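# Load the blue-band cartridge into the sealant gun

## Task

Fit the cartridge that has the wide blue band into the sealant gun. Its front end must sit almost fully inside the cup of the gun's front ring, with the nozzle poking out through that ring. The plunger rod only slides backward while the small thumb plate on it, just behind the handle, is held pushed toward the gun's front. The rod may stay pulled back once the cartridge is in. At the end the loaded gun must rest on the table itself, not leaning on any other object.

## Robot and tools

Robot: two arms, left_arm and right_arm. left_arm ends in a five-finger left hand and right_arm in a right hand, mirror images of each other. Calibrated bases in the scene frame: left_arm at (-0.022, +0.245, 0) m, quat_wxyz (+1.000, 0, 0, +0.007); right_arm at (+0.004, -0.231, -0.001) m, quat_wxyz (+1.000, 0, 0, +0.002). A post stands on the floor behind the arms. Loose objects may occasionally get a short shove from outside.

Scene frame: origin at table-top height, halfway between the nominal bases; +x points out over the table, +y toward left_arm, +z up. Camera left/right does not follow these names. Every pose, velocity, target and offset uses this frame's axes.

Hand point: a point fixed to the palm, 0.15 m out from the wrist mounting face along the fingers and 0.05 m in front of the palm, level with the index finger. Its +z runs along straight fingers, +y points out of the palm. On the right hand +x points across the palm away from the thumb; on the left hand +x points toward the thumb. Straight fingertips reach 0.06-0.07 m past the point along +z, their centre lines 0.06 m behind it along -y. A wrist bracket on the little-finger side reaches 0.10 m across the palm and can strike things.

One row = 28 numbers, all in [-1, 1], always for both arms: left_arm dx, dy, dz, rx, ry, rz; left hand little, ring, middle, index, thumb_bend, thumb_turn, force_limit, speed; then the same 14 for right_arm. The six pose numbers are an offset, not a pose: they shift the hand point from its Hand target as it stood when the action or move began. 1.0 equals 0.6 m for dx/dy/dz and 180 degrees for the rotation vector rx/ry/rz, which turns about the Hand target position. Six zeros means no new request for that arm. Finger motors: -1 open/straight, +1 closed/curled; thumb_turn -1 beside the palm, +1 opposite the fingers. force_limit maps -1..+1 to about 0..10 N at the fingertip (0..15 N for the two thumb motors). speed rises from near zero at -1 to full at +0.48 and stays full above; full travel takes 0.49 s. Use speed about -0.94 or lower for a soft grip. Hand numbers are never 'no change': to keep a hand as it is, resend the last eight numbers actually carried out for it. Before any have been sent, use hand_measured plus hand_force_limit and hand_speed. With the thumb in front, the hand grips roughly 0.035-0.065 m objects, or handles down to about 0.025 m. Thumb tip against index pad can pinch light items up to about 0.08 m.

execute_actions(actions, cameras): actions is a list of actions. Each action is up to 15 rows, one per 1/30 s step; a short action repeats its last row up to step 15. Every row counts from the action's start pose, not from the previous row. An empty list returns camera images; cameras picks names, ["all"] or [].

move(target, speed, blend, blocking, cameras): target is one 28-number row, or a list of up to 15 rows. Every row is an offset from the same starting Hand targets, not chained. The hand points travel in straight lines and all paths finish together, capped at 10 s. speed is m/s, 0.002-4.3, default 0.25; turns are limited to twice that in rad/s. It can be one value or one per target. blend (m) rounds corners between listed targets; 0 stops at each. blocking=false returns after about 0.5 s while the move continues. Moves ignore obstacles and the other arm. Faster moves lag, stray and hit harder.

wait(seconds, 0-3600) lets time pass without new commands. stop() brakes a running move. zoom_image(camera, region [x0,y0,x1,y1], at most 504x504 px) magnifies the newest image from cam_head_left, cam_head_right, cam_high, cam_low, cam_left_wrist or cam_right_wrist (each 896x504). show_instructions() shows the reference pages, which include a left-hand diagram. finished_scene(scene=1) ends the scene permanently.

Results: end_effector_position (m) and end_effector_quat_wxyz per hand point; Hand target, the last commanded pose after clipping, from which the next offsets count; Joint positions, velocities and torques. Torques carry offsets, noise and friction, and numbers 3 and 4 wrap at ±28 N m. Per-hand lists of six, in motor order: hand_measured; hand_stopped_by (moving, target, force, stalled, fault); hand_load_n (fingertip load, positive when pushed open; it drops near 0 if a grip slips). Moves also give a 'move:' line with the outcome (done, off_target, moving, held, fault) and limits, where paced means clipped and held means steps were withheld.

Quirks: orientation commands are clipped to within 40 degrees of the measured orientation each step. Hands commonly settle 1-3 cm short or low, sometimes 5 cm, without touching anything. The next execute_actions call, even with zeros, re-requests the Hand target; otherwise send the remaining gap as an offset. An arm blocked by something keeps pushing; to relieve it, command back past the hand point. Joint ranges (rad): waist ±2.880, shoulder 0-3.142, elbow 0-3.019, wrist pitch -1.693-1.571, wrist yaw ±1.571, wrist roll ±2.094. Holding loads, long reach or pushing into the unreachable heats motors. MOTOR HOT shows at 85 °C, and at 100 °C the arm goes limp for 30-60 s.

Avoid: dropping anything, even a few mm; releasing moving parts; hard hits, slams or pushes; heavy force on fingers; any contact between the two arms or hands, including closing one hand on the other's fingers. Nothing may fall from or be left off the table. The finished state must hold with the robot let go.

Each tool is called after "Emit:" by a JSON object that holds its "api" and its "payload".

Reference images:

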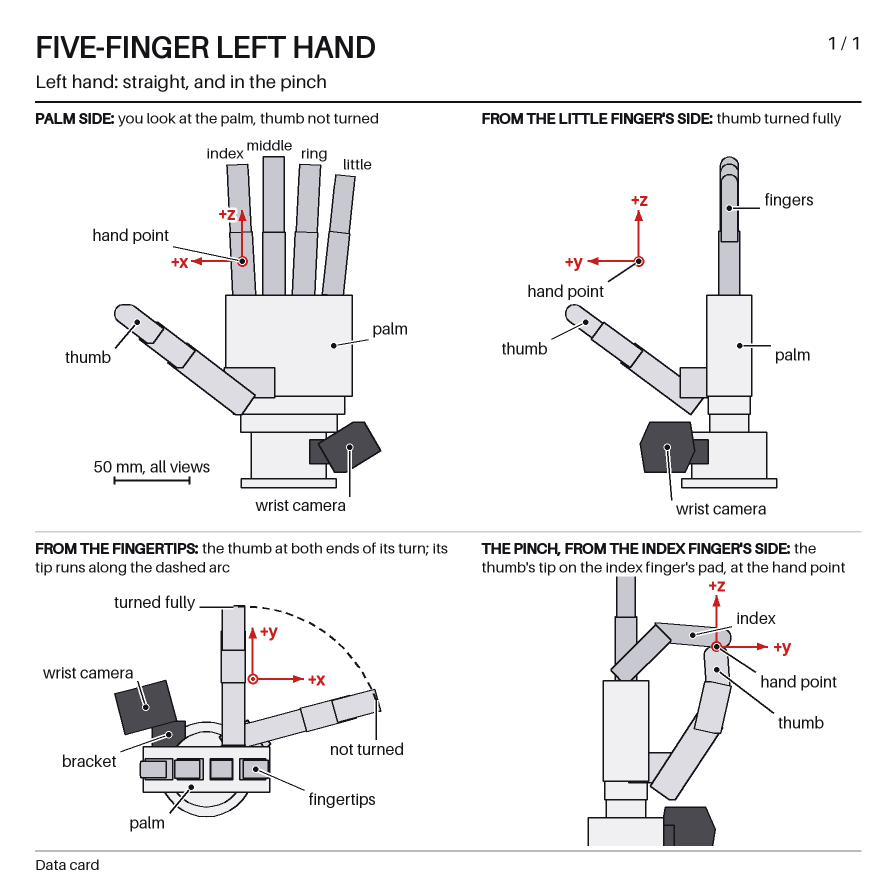

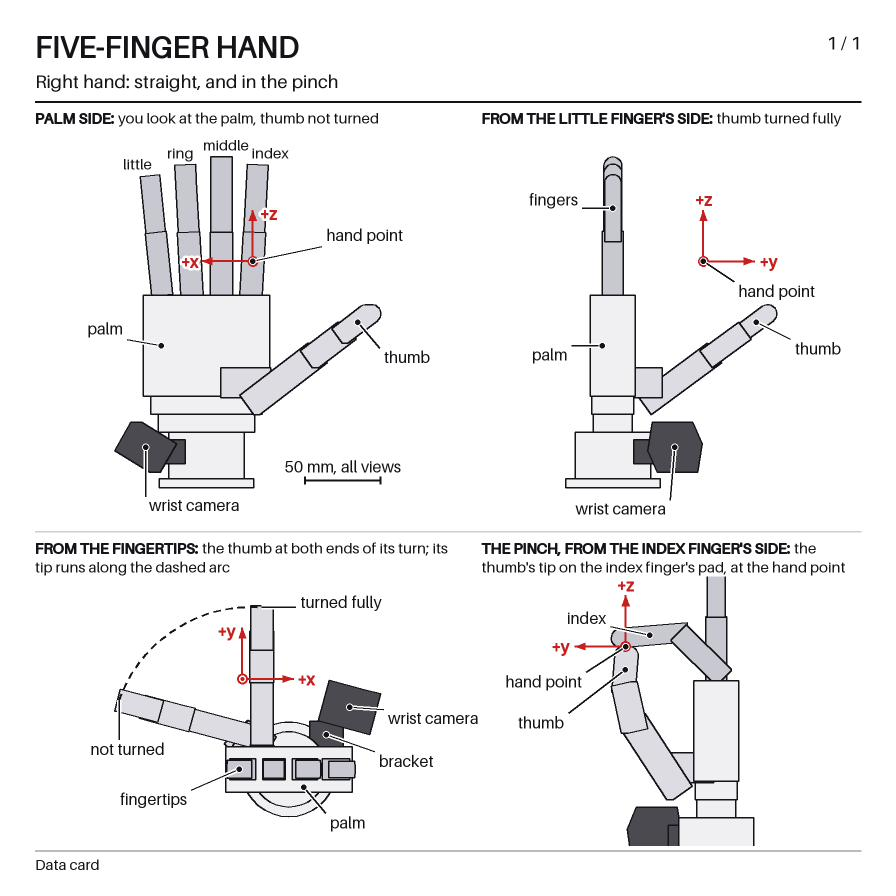

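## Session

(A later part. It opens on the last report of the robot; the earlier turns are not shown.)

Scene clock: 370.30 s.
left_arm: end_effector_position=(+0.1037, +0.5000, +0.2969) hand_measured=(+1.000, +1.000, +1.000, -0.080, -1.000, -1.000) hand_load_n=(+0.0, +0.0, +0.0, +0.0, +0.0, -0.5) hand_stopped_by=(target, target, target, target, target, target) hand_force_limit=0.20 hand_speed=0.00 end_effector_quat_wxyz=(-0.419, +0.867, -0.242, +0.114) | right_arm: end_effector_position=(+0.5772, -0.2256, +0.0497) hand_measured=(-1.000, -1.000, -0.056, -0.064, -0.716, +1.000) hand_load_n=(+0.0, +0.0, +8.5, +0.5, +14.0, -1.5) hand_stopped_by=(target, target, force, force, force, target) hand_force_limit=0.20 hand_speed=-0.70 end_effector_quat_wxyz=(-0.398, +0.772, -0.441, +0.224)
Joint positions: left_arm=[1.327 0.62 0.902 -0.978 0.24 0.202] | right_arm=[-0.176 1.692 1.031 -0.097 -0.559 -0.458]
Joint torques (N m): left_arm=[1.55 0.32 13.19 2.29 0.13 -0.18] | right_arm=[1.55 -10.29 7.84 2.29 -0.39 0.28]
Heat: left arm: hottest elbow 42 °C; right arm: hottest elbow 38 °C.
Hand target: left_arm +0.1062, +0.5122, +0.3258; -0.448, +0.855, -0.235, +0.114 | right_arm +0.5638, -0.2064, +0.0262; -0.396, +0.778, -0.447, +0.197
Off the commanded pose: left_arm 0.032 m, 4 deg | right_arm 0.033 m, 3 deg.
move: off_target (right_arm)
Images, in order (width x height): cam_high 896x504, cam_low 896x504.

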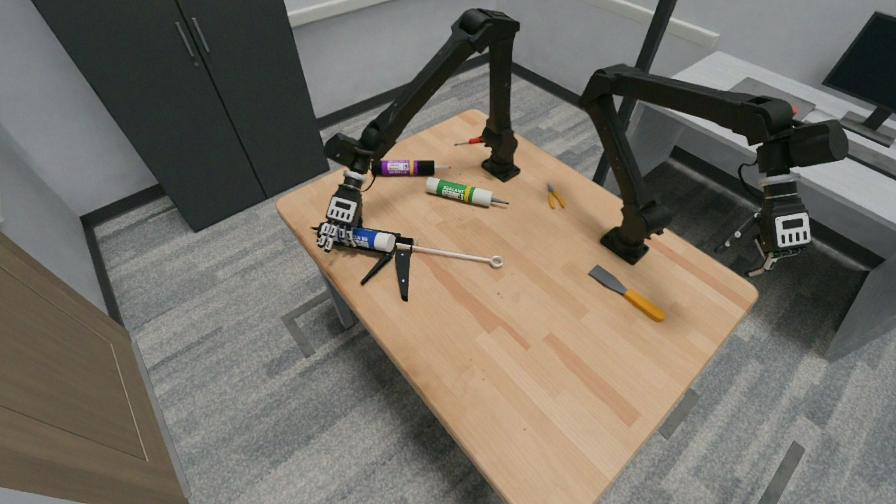

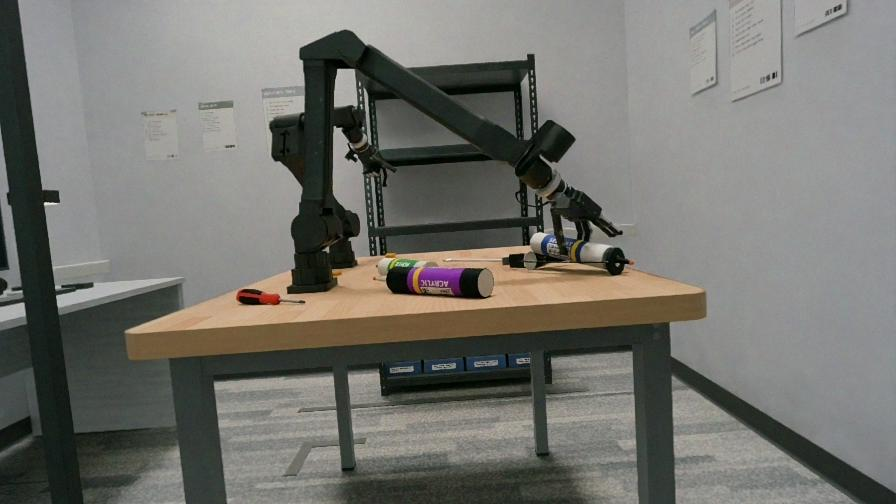

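Emit:
{"api": "zoom_image", "payload": {"camera": "cam_high", "region": [305, 205, 375, 265]}}

Emit:
{"api": "execute_actions", "payload": {"actions": [], "cameras": ["cam_right_wrist", "cam_head_right"]}}

Scaled by 7.200 from the camera's image (finer frame: 1280x720).

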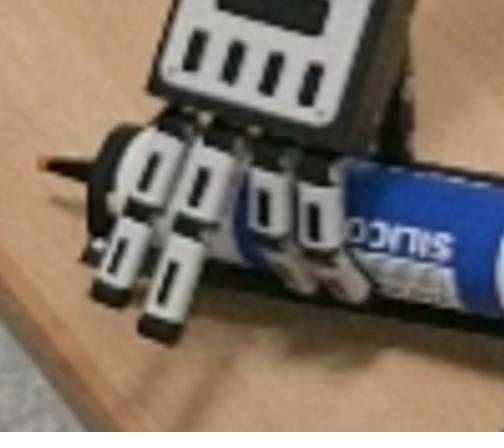

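Scene clock: 371.43 s.
left_arm: end_effector_position=(+0.1037, +0.5000, +0.2969) hand_measured=(+1.000, +1.000, +1.000, -0.080, -1.000, -1.000) hand_load_n=(+0.0, +0.0, +0.0, +0.0, +0.0, +0.0) hand_stopped_by=(target, target, target, target, target, target) hand_force_limit=0.20 hand_speed=0.00 end_effector_quat_wxyz=(-0.419, +0.867, -0.242, +0.114) | right_arm: end_effector_position=(+0.5772, -0.2256, +0.0497) hand_measured=(-1.000, -1.000, -0.056, -0.064, -0.716, +1.000) hand_load_n=(-0.5, +0.0, +8.5, +0.0, +14.0, -1.5) hand_stopped_by=(target, target, force, force, force, target) hand_force_limit=0.20 hand_speed=-0.70 end_effector_quat_wxyz=(-0.398, +0.772, -0.441, +0.224)
Joint positions: left_arm=[1.327 0.62 0.902 -0.978 0.24 0.202] | right_arm=[-0.176 1.692 1.031 -0.097 -0.559 -0.458]
Joint velocities: within noise
Joint torques (N m): left_arm=[1.14 -0.56 13.12 2.44 0.12 -0.11] | right_arm=[1.55 -10.29 7.84 2.29 -0.39 0.29]
Motor temperatures (°C): left_arm=[35 33 42 29 29 26] | right_arm=[31 31 38 27 27 27]
Heat: left arm: hottest elbow 42 °C; right arm: hottest elbow 38 °C.
Hand target: left_arm +0.1062, +0.5122, +0.3258; -0.448, +0.855, -0.235, +0.114 | right_arm +0.5638, -0.2064, +0.0262; -0.396, +0.778, -0.447, +0.197
Off the commanded pose: left_arm 0.032 m, 4 deg | right_arm 0.033 m, 3 deg.
Images, in order (width x height): cam_head_right 896x504, cam_right_wrist 896x504.

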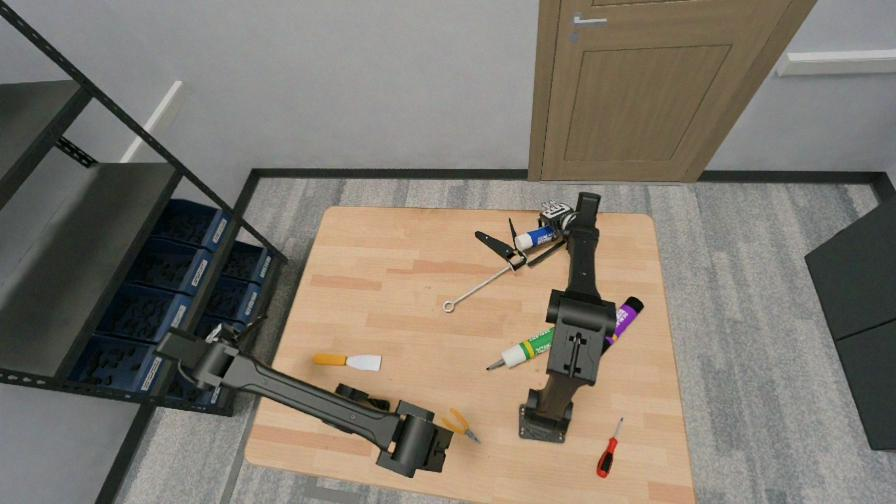

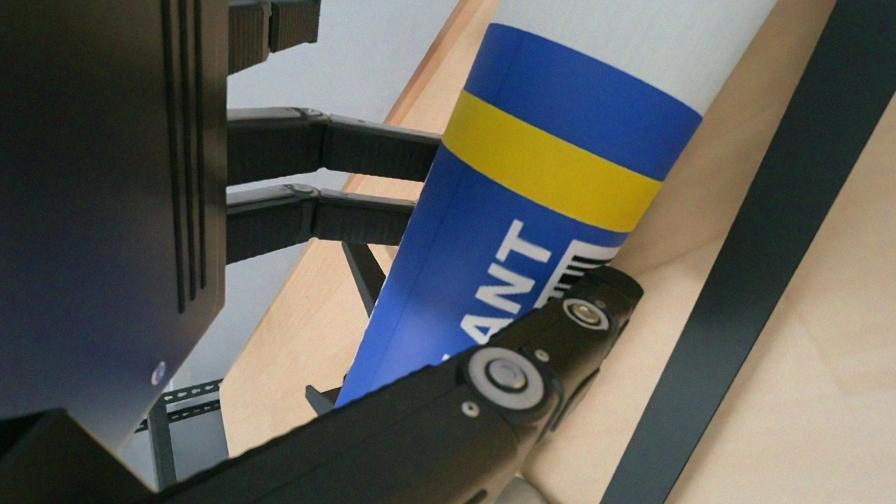

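Emit:
{"api": "move", "payload": {"target": [0,0,0,0,0,0,1,1,1,-0.08,-1,-1,0.2,0,0,0,0.013,0.0275,-0.0483,0,-1,-1,0.1,0.1,-0.3,1,0.2,-0.7], "speed": 0.04, "cameras": ["cam_low","cam_high","cam_right_wrist"]}}

Emit:
{"api": "zoom_image", "payload": {"camera": "cam_low", "region": [520, 225, 580, 275]}}

Emit:
{"api": "zoom_image", "payload": {"camera": "cam_low", "region": [590, 235, 640, 285]}}

Emit:
{"api": "zoom_image", "payload": {"camera": "cam_high", "region": [305, 205, 375, 265]}}

Scene clock: 374.50 s.
left_arm: end_effector_position=(+0.1037, +0.5000, +0.2969) hand_measured=(+1.000, +1.000, +1.000, -0.080, -1.000, -1.000) hand_load_n=(+0.0, +0.0, +0.0, +0.0, +0.0, +0.0) hand_stopped_by=(target, target, target, target, target, target) hand_force_limit=0.20 hand_speed=0.00 end_effector_quat_wxyz=(-0.419, +0.867, -0.242, +0.114) | right_arm: end_effector_position=(+0.5761, -0.2154, +0.0486) hand_measured=(-1.000, -1.000, -0.056, -0.064, -0.716, +1.000) hand_load_n=(+0.0, +0.0, +9.0, +1.0, +13.0, -0.5) hand_stopped_by=(target, target, force, force, force, target) hand_force_limit=0.20 hand_speed=-0.70 end_effector_quat_wxyz=(-0.457, +0.745, -0.410, +0.260)
Joint positions: left_arm=[1.327 0.62 0.902 -0.978 0.24 0.202] | right_arm=[-0.188 1.691 0.922 0.176 -0.644 -0.399]
Joint torques (N m): left_arm=[1.38 -0.26 13 2.26 0.14 -0.17] | right_arm=[-0.26 -10.34 7.66 2.4 -0.89 0.43]
Heat: left arm: hottest elbow 42 °C; right arm: hottest elbow 37 °C.
Hand target: left_arm +0.1062, +0.5122, +0.3258; -0.448, +0.855, -0.235, +0.114 | right_arm +0.5638, -0.2063, +0.0338; -0.461, +0.743, -0.424, +0.235
Off the commanded pose: left_arm 0.032 m, 4 deg | right_arm 0.021 m, 3 deg.
move: off_target (right_arm)
Images, in order (width x height): cam_high 896x504, cam_low 896x504, cam_right_wrist 896x504.

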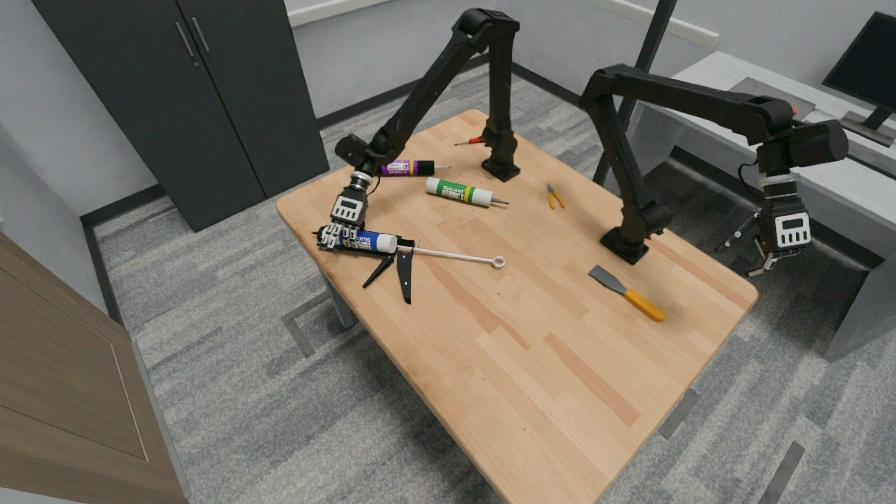

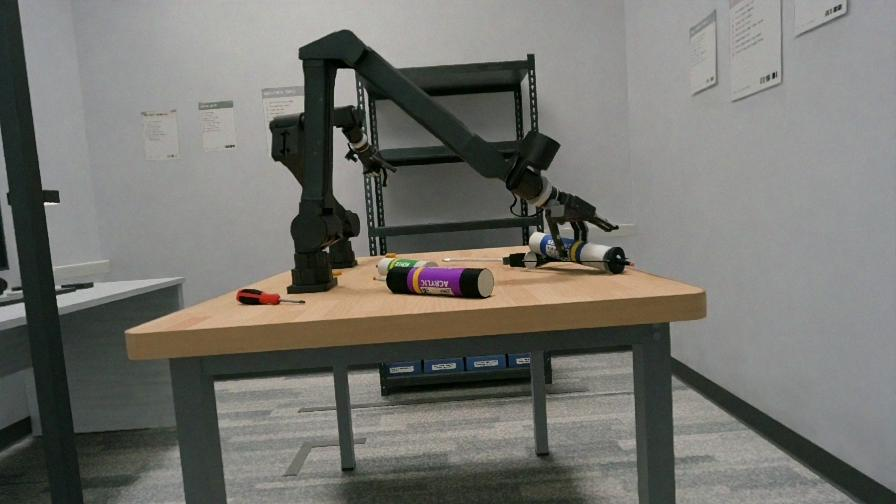

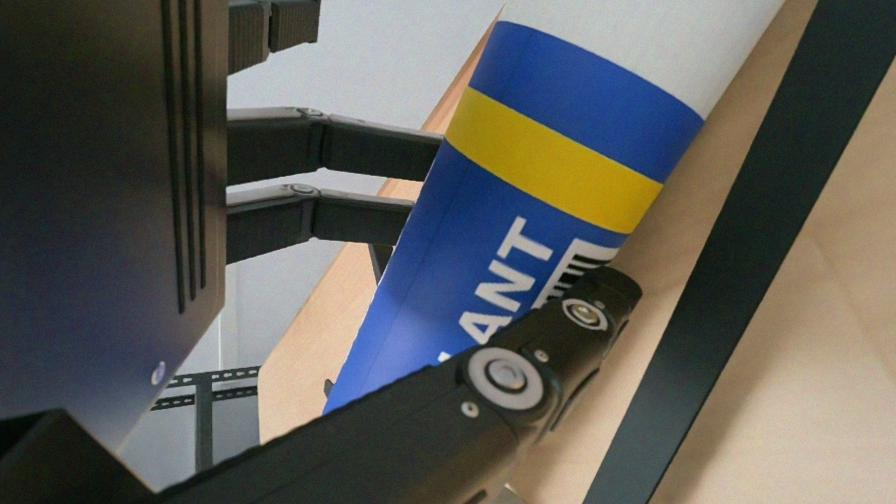

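Scaled by 8.400 from the camera's image (finer frame: 1280x720).

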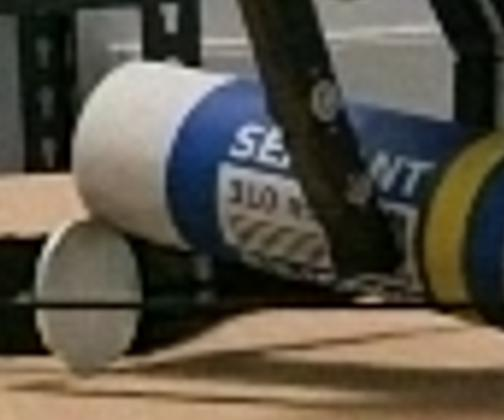

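Scaled by 10.080 from the camera's image (finer frame: 1280x720).

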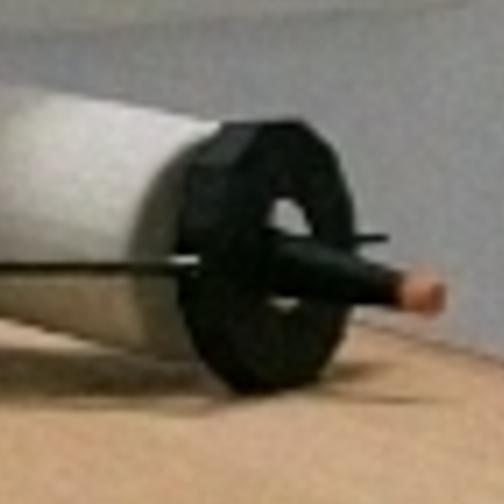

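Scaled by 7.200 from the camera's image (finer frame: 1280x720).

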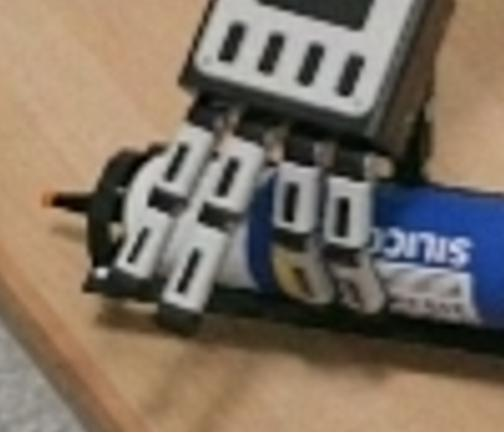

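Emit:
{"api": "move", "payload": {"target": [0,0,0,0,0,0,1,1,1,-0.08,-1,-1,0.2,0,-0.0033,0.0058,-0.012,-0.0145,-0.00825,0,-1,-1,0.1,0.1,-0.3,1,0.2,-0.7], "speed": 0.03, "cameras": ["cam_low","cam_high"]}}

Emit:
{"api": "zoom_image", "payload": {"camera": "cam_low", "region": [520, 225, 580, 275]}}

Emit:
{"api": "zoom_image", "payload": {"camera": "cam_low", "region": [590, 235, 640, 285]}}

Emit:
{"api": "zoom_image", "payload": {"camera": "cam_high", "region": [305, 205, 375, 265]}}

Scene clock: 376.43 s.
left_arm: end_effector_position=(+0.1037, +0.5000, +0.2969) hand_measured=(+1.000, +1.000, +1.000, -0.080, -1.000, -1.000) hand_load_n=(+0.0, +0.0, +0.0, +0.0, +0.0, +0.0) hand_stopped_by=(target, target, target, target, target, target) hand_force_limit=0.20 hand_speed=0.00 end_effector_quat_wxyz=(-0.419, +0.867, -0.242, +0.114) | right_arm: end_effector_position=(+0.5757, -0.2158, +0.0473) hand_measured=(-1.000, -1.000, -0.056, -0.064, -0.716, +1.000) hand_load_n=(+0.0, +0.0, +9.5, +0.5, +12.5, -1.5) hand_stopped_by=(target, target, force, force, force, target) hand_force_limit=0.20 hand_speed=-0.70 end_effector_quat_wxyz=(-0.455, +0.743, -0.406, +0.276)
Joint positions: left_arm=[1.327 0.62 0.902 -0.978 0.24 0.202] | right_arm=[-0.183 1.685 0.897 0.223 -0.623 -0.399]
Joint torques (N m): left_arm=[1.32 0.32 13.11 2.41 0.16 -0.15] | right_arm=[0.85 -10.05 7.12 2.15 -0.18 0.15]
Heat: left arm: hottest elbow 42 °C; right arm: hottest elbow 37 °C.
Hand target: left_arm +0.1062, +0.5122, +0.3258; -0.448, +0.855, -0.235, +0.114 | right_arm +0.5619, -0.2029, +0.0267; -0.450, +0.750, -0.413, +0.255
Off the commanded pose: left_arm 0.032 m, 4 deg | right_arm 0.028 m, 3 deg.
move: off_target (right_arm)
Images, in order (width x height): cam_high 896x504, cam_low 896x504.

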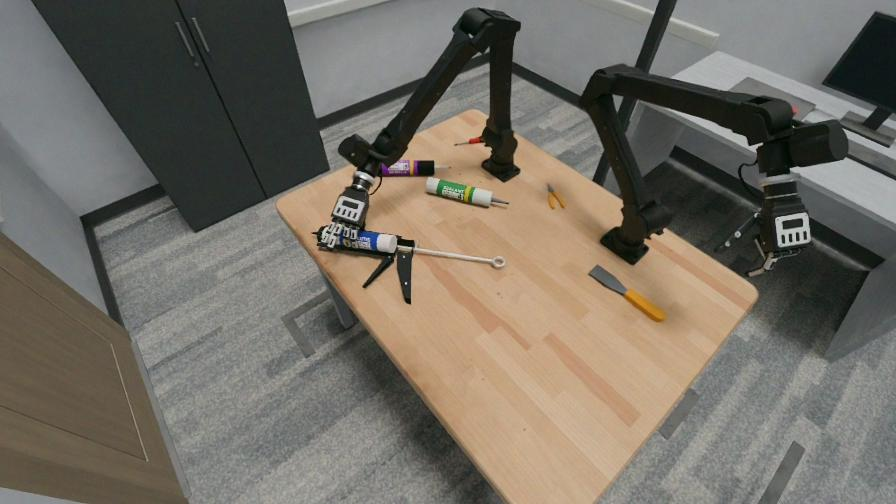

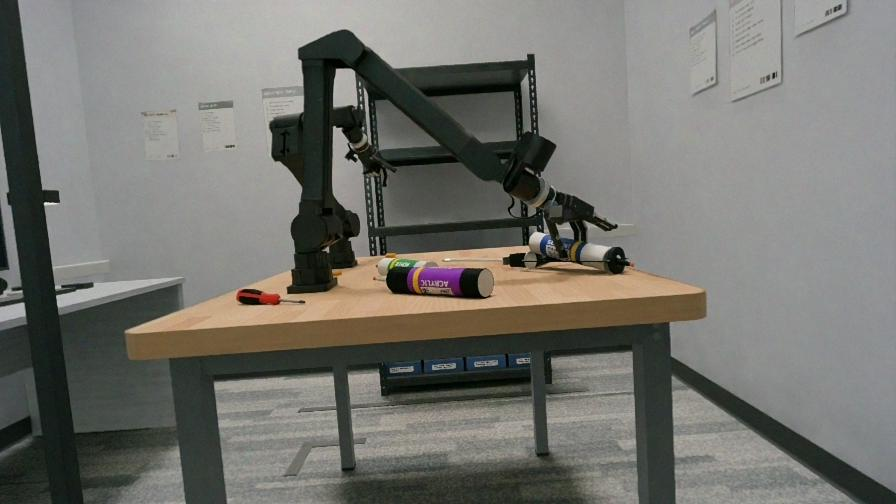

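Scaled by 8.400 from the camera's image (finer frame: 1280x720).

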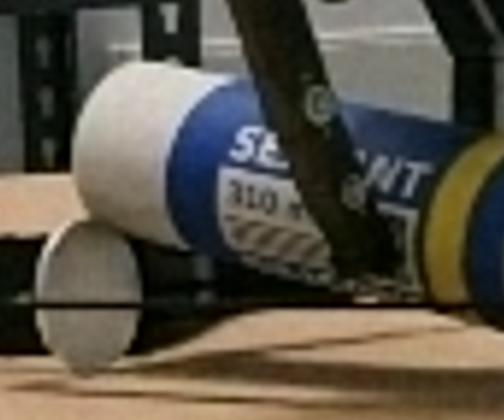

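Scaled by 10.080 from the camera's image (finer frame: 1280x720).

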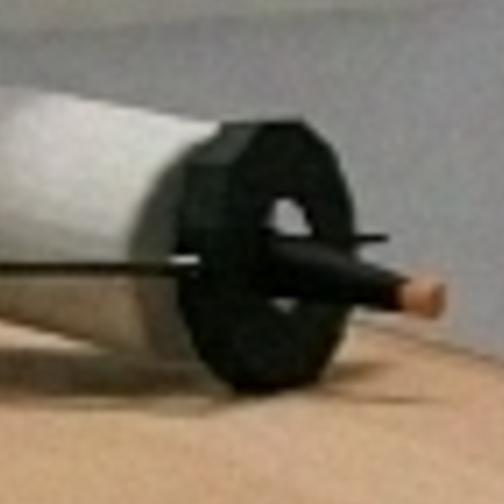

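Scaled by 7.200 from the camera's image (finer frame: 1280x720).

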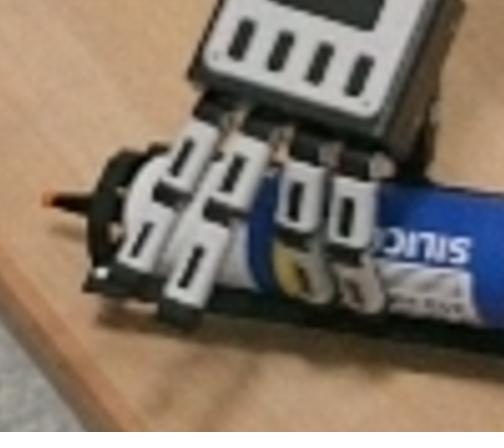

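Emit:
{"api": "zoom_image", "payload": {"camera": "cam_high", "region": [315, 222, 365, 257]}}

Emit:
{"api": "zoom_image", "payload": {"camera": "cam_low", "region": [545, 235, 605, 275]}}

Scaled by 10.080 from the camera's image (finer frame: 1280x720).

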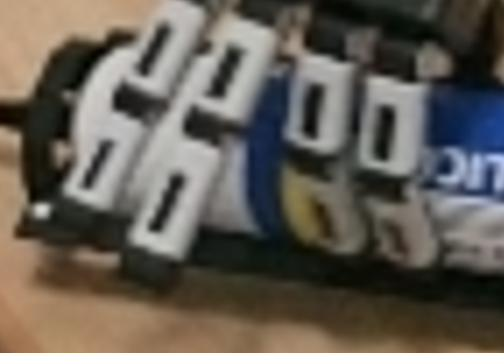

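Scaled by 8.400 from the camera's image (finer frame: 1280x720).

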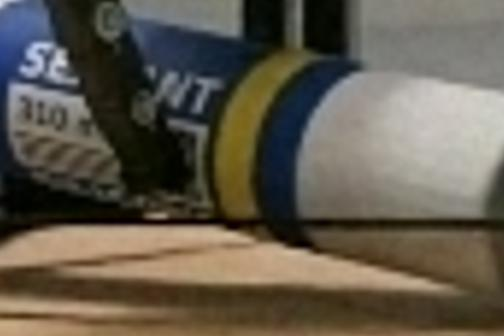

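Emit:
{"api": "move", "payload": {"target": [0,0,0,0,0,0,1,1,1,-0.08,-1,-1,0.2,0,0,0,0.012,0,0,0,-1,-1,0.1,0.1,-0.77,1,0.2,-0.9], "speed": 0.03, "cameras": ["cam_low","cam_high"]}}

Emit:
{"api": "zoom_image", "payload": {"camera": "cam_low", "region": [510, 205, 650, 290]}}

Scene clock: 378.53 s.
left_arm: end_effector_position=(+0.1037, +0.5000, +0.2969) hand_measured=(+1.000, +1.000, +1.000, -0.080, -1.000, -1.000) hand_load_n=(+0.0, +0.0, +0.0, +0.0, +0.0, +0.0) hand_stopped_by=(target, target, target, target, target, target) hand_force_limit=0.20 hand_speed=0.00 end_effector_quat_wxyz=(-0.419, +0.867, -0.242, +0.114) | right_arm: end_effector_position=(+0.5763, -0.2148, +0.0478) hand_measured=(-1.000, -1.000, -0.056, -0.064, -0.772, +1.000) hand_load_n=(+0.0, +0.0, +3.0, +0.0, +2.5, -1.0) hand_stopped_by=(target, target, force, force, target, target) hand_force_limit=0.20 hand_speed=-0.90 end_effector_quat_wxyz=(-0.453, +0.743, -0.406, +0.278)
Joint positions: left_arm=[1.327 0.62 0.902 -0.978 0.24 0.202] | right_arm=[-0.179 1.684 0.897 0.224 -0.616 -0.399]
Joint torques (N m): left_arm=[1.14 -0.21 13.07 2.28 0.1 -0.17] | right_arm=[0.56 -10.93 7.65 1.4 -0.43 0.16]
Heat: left arm: hottest elbow 42 °C; right arm: hottest elbow 37 °C.
Hand target: left_arm +0.1062, +0.5122, +0.3258; -0.448, +0.855, -0.235, +0.114 | right_arm +0.5619, -0.2029, +0.0339; -0.450, +0.750, -0.413, +0.255
Off the commanded pose: left_arm 0.032 m, 4 deg | right_arm 0.023 m, 3 deg.
move: off_target (right_arm)
Images, in order (width x height): cam_high 896x504, cam_low 896x504.

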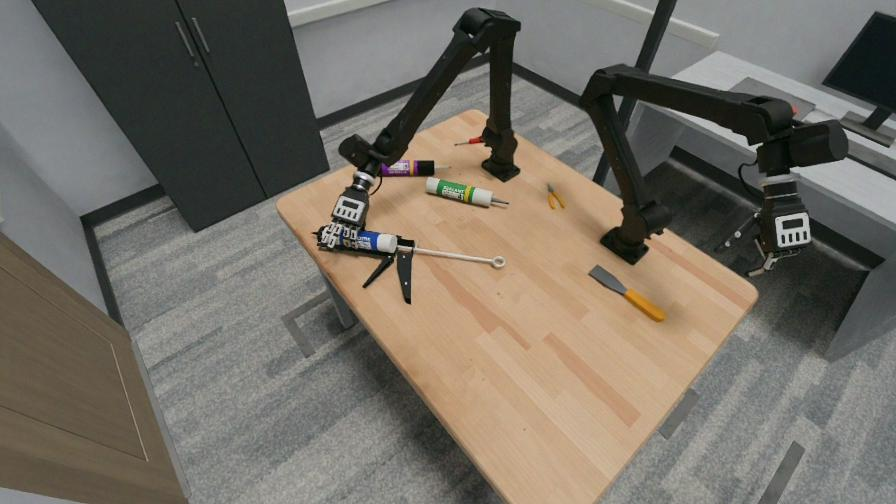

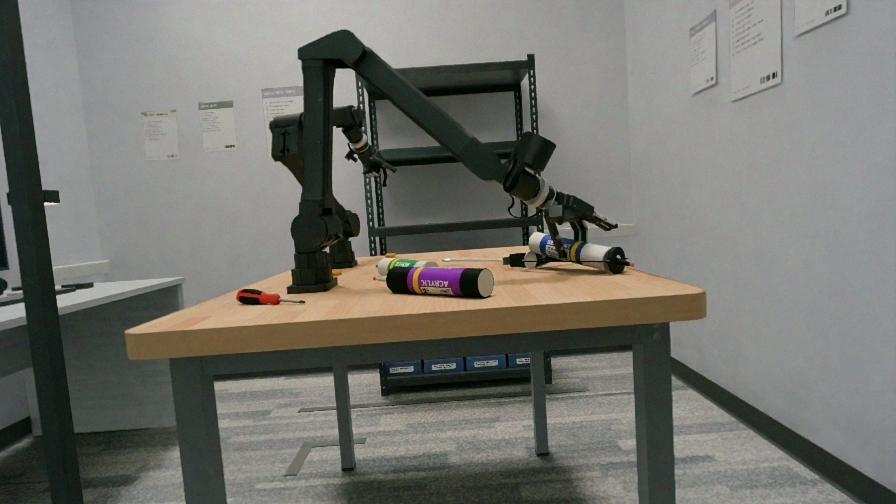

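Scaled by 3.600 from the camera's image (finer frame: 1280x720).

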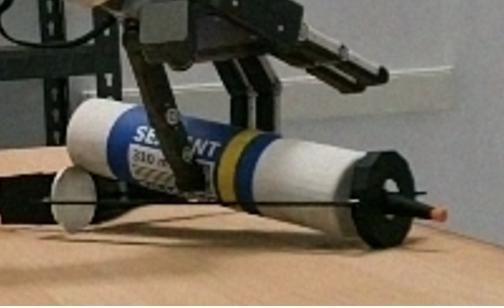

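Emit:
{"api": "move", "payload": {"target": [0,0,0,0,0,0,1,1,1,-0.08,-1,-1,0.2,0,0,0,0,0,0,0,-1,-1,0.1,0.1,-0.795,1,0.2,-0.9], "speed": 0.03, "cameras": ["cam_low","cam_high"]}}

Emit:
{"api": "zoom_image", "payload": {"camera": "cam_low", "region": [510, 205, 650, 290]}}

Scene clock: 379.33 s.
left_arm: end_effector_position=(+0.1037, +0.5000, +0.2969) hand_measured=(+1.000, +1.000, +1.000, -0.080, -1.000, -1.000) hand_load_n=(+0.0, +0.0, +0.0, +0.0, +0.0, +0.0) hand_stopped_by=(target, target, target, target, target, target) hand_force_limit=0.20 hand_speed=0.00 end_effector_quat_wxyz=(-0.419, +0.867, -0.242, +0.114) | right_arm: end_effector_position=(+0.5711, -0.2092, +0.0430) hand_measured=(-1.000, -1.000, -0.054, -0.064, -0.796, +1.000) hand_load_n=(+0.0, +0.0, +0.5, +0.0, +0.0, +0.0) hand_stopped_by=(target, target, force, force, target, target) hand_force_limit=0.20 hand_speed=-0.90 end_effector_quat_wxyz=(-0.452, +0.747, -0.407, +0.269)
Joint positions: left_arm=[1.327 0.62 0.902 -0.978 0.24 0.202] | right_arm=[-0.171 1.684 0.889 0.215 -0.616 -0.399]
Joint torques (N m): left_arm=[1.14 0.09 13.04 2.21 0.1 -0.15] | right_arm=[-0.15 -10.87 8.27 1.78 -0.43 0.16]
Heat: left arm: hottest elbow 42 °C; right arm: hottest elbow 37 °C.
Hand target: left_arm +0.1062, +0.5122, +0.3258; -0.448, +0.855, -0.235, +0.114 | right_arm +0.5618, -0.2030, +0.0338; -0.450, +0.750, -0.413, +0.255
Off the commanded pose: left_arm 0.032 m, 4 deg | right_arm 0.014 m, 2 deg.
move: done
Images, in order (width x height): cam_high 896x504, cam_low 896x504.

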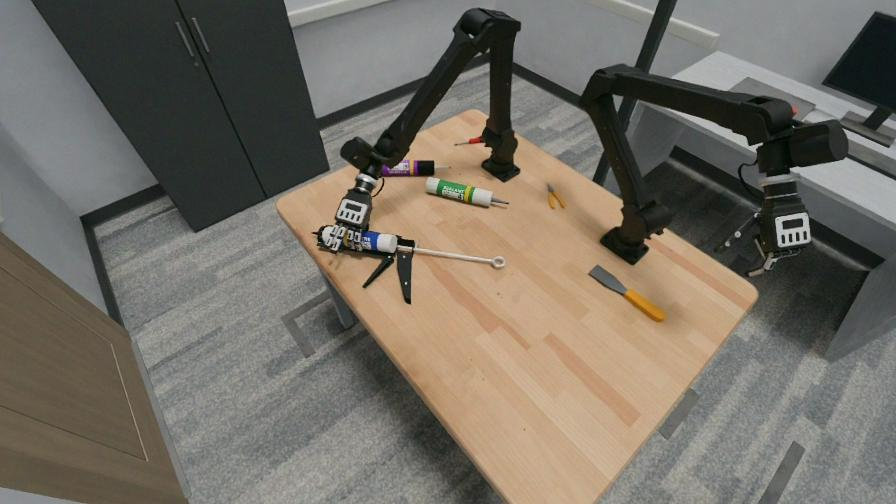

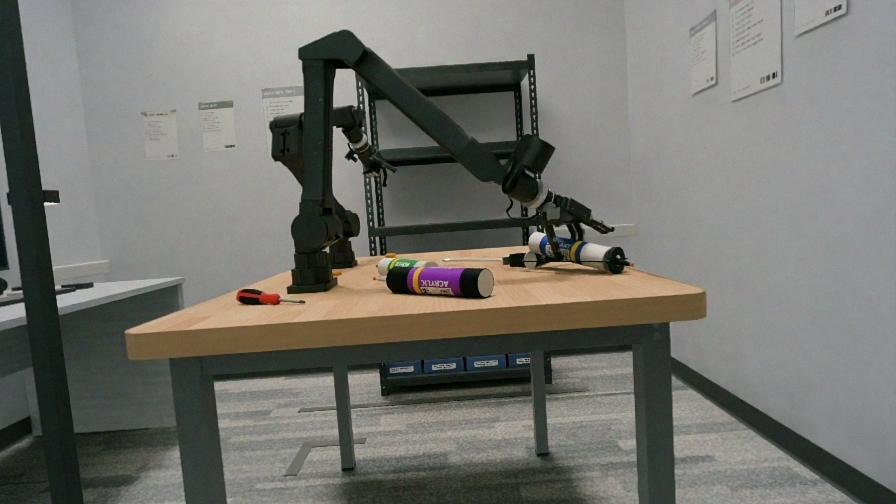

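Scaled by 3.600 from the camera's image (finer frame: 1280x720).

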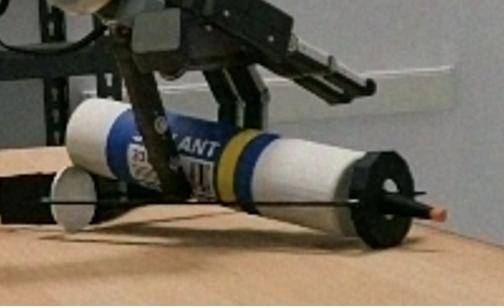

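Emit:
{"api": "execute_actions", "payload": {"actions": [], "cameras": ["cam_head_left","cam_head_right","cam_right_wrist"]}}

Emit:
{"api": "zoom_image", "payload": {"camera": "cam_head_right", "region": [470, 190, 600, 280]}}

Emit:
{"api": "zoom_image", "payload": {"camera": "cam_head_left", "region": [470, 190, 600, 280]}}

Scene clock: 380.40 s.
left_arm: end_effector_position=(+0.1037, +0.5000, +0.2969) hand_measured=(+1.000, +1.000, +1.000, -0.080, -1.000, -1.000) hand_load_n=(+0.0, +0.0, +0.0, +0.0, +0.0, +0.0) hand_stopped_by=(target, target, target, target, target, target) hand_force_limit=0.20 hand_speed=0.00 end_effector_quat_wxyz=(-0.419, +0.867, -0.242, +0.114) | right_arm: end_effector_position=(+0.5711, -0.2092, +0.0430) hand_measured=(-1.000, -1.000, -0.054, -0.064, -0.796, +1.000) hand_load_n=(+0.0, +0.0, +0.5, +0.0, +0.0, +0.0) hand_stopped_by=(target, target, force, force, target, target) hand_force_limit=0.20 hand_speed=-0.90 end_effector_quat_wxyz=(-0.452, +0.747, -0.407, +0.269)
Joint positions: left_arm=[1.327 0.62 0.902 -0.978 0.24 0.202] | right_arm=[-0.171 1.684 0.889 0.215 -0.616 -0.399]
Joint velocities: within noise
Joint torques (N m): left_arm=[1.44 0.03 13.2 2.25 0.09 -0.14] | right_arm=[-0.15 -10.87 8.25 1.78 -0.43 0.17]
Motor temperatures (°C): left_arm=[35 33 42 29 29 26] | right_arm=[31 31 37 27 27 27]
Heat: left arm: hottest elbow 42 °C; right arm: hottest elbow 37 °C.
Hand target: left_arm +0.1062, +0.5122, +0.3258; -0.448, +0.855, -0.235, +0.114 | right_arm +0.5618, -0.2030, +0.0338; -0.450, +0.750, -0.413, +0.255
Off the commanded pose: left_arm 0.032 m, 4 deg | right_arm 0.014 m, 2 deg.
Images, in order (width x height): cam_head_left 896x504, cam_head_right 896x504, cam_right_wrist 896x504.

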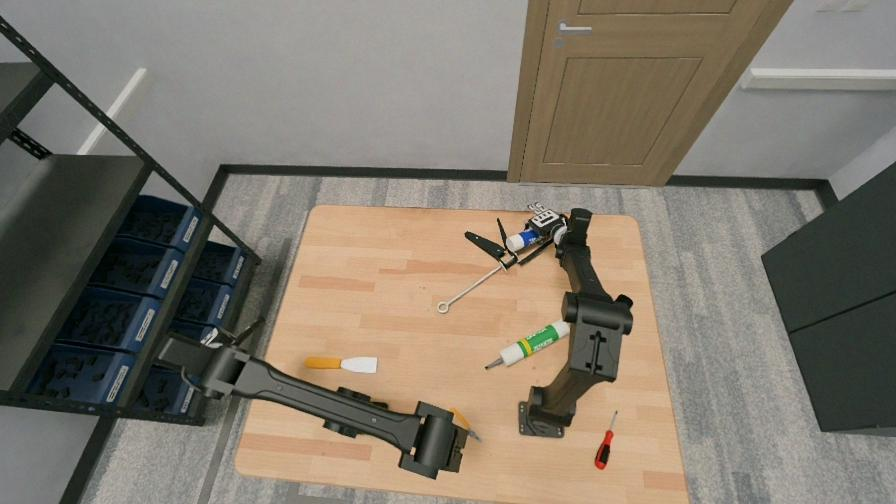

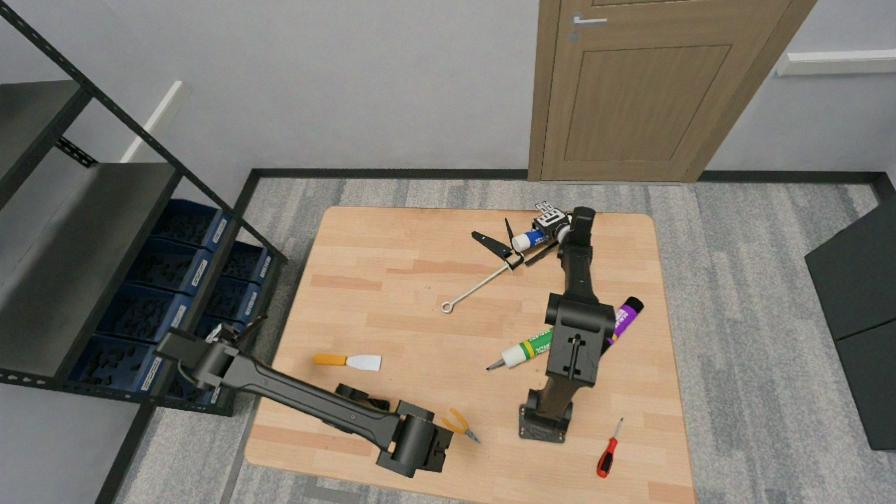

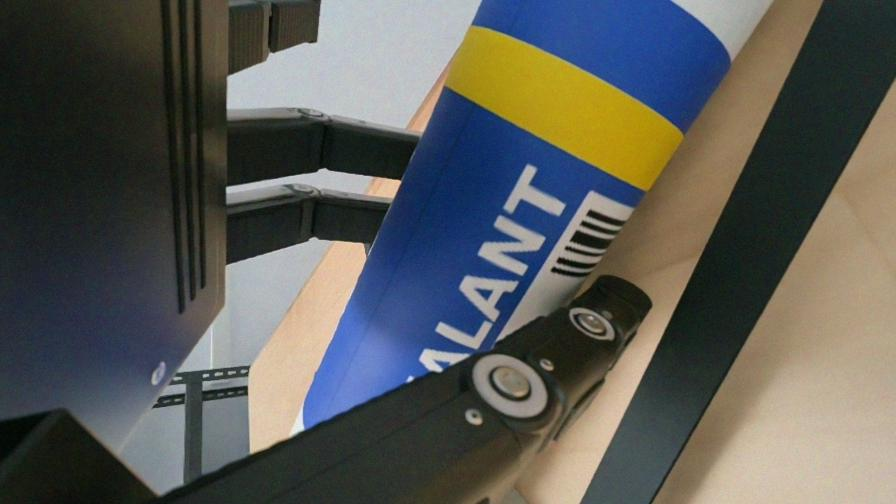

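Scaled by 3.877 from the camera's image (finer frame: 1280x720).

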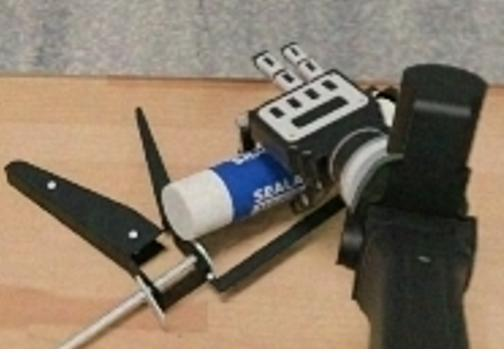

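Scaled by 3.877 from the camera's image (finer frame: 1280x720).

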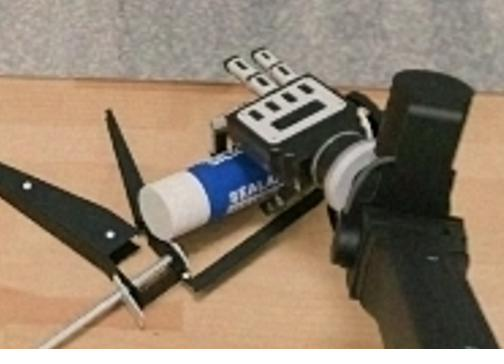

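Emit:
{"api": "move", "payload": {"target": [[0,0,0,0,0,0,1,1,1,-0.08,-1,-1,0.2,0,0,0,0.02,0,0,0,-1,-1,0,0,-0.9,1,0.2,-0.7],[0,0,0,0,0,0,1,1,1,-0.08,-1,-1,0.2,0,0,0,0.05,0,0,0,-1,-1,-0.15,-0.15,-1,1,0.2,-0.7]], "speed": 0.05, "cameras": ["cam_low","cam_high","cam_right_wrist"]}}

Emit:
{"api": "zoom_image", "payload": {"camera": "cam_low", "region": [510, 205, 650, 290]}}

Scene clock: 383.77 s.
left_arm: end_effector_position=(+0.1037, +0.5000, +0.2969) hand_measured=(+1.000, +1.000, +1.000, -0.080, -1.000, -1.000) hand_load_n=(+0.0, +0.0, +0.0, +0.0, +0.0, -0.5) hand_stopped_by=(target, target, target, target, target, target) hand_force_limit=0.20 hand_speed=0.00 end_effector_quat_wxyz=(-0.419, +0.867, -0.242, +0.114) | right_arm: end_effector_position=(+0.5585, -0.2066, +0.0540) hand_measured=(-1.000, -1.000, -0.150, -0.150, -1.000, +1.000) hand_load_n=(+0.5, +0.0, +0.0, +0.0, +0.0, +0.0) hand_stopped_by=(target, target, target, target, target, target) hand_force_limit=0.20 hand_speed=-0.70 end_effector_quat_wxyz=(-0.446, +0.751, -0.417, +0.252)
Joint positions: left_arm=[1.327 0.62 0.902 -0.978 0.24 0.202] | right_arm=[-0.17 1.637 0.889 0.126 -0.616 -0.399]
Joint torques (N m): left_arm=[1.67 -0.26 13.3 2.22 0.11 -0.1] | right_arm=[-0.26 -11.52 10.8 1.89 -0.45 0.17]
Heat: left arm: hottest elbow 42 °C; right arm: hottest elbow 37 °C.
Hand target: left_arm +0.1062, +0.5122, +0.3258; -0.448, +0.855, -0.235, +0.114 | right_arm +0.5618, -0.2030, +0.0637; -0.450, +0.750, -0.413, +0.255
Off the commanded pose: left_arm 0.032 m, 4 deg | right_arm 0.011 m, 1 deg.
move: off_target (right_arm)
Images, in order (width x height): cam_high 896x504, cam_low 896x504, cam_right_wrist 896x504.

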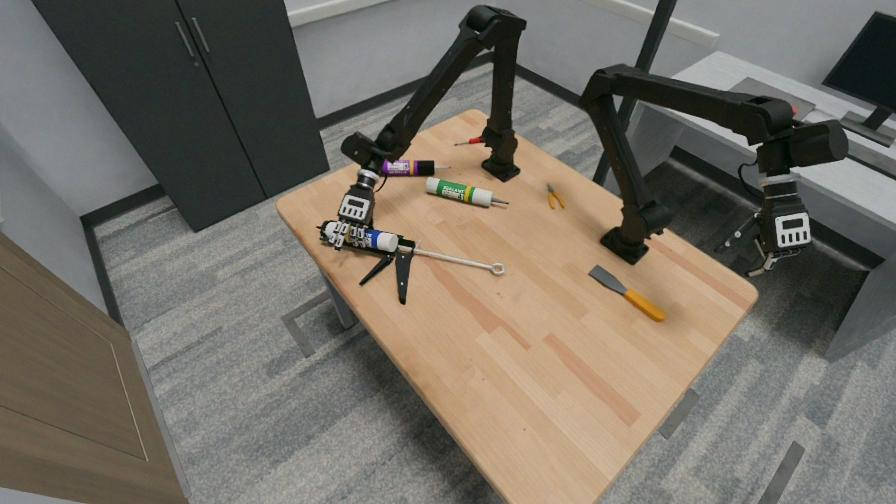

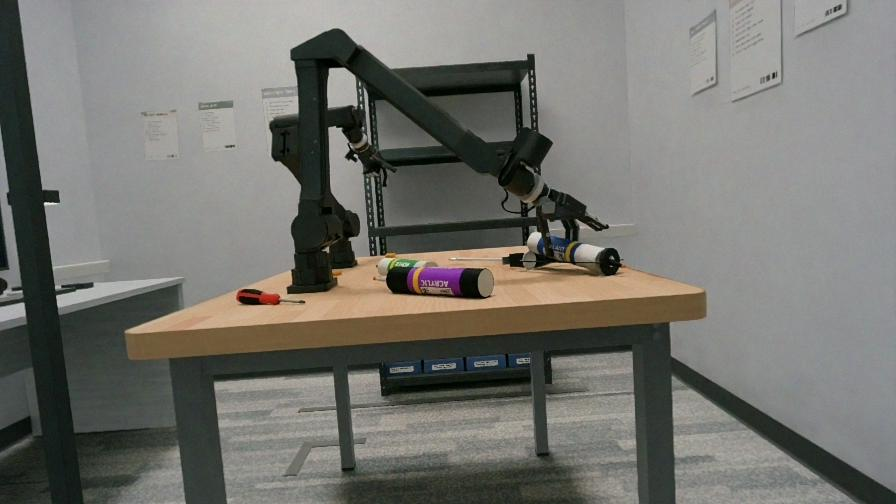

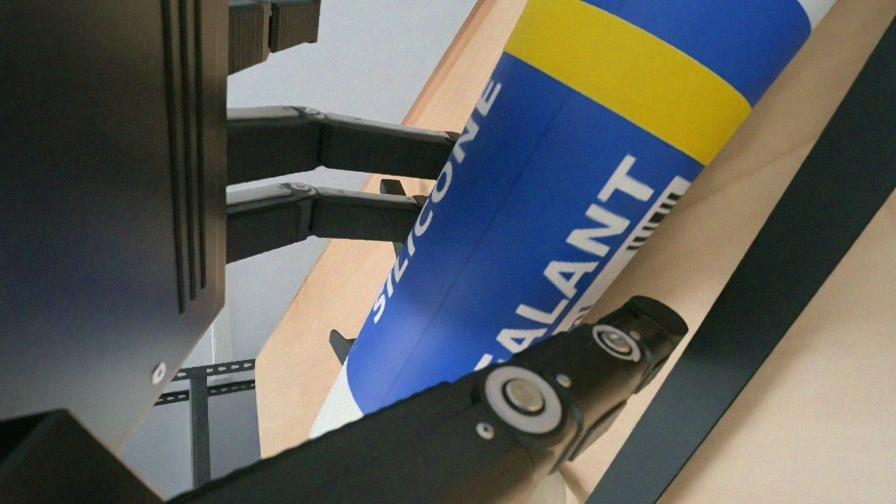

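Scaled by 3.600 from the camera's image (finer frame: 1280x720).

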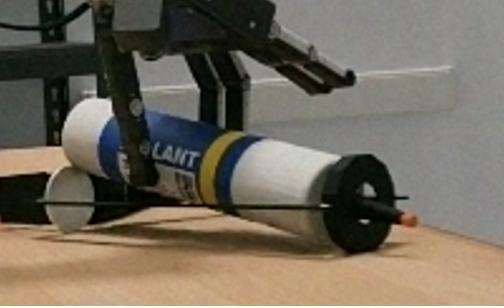

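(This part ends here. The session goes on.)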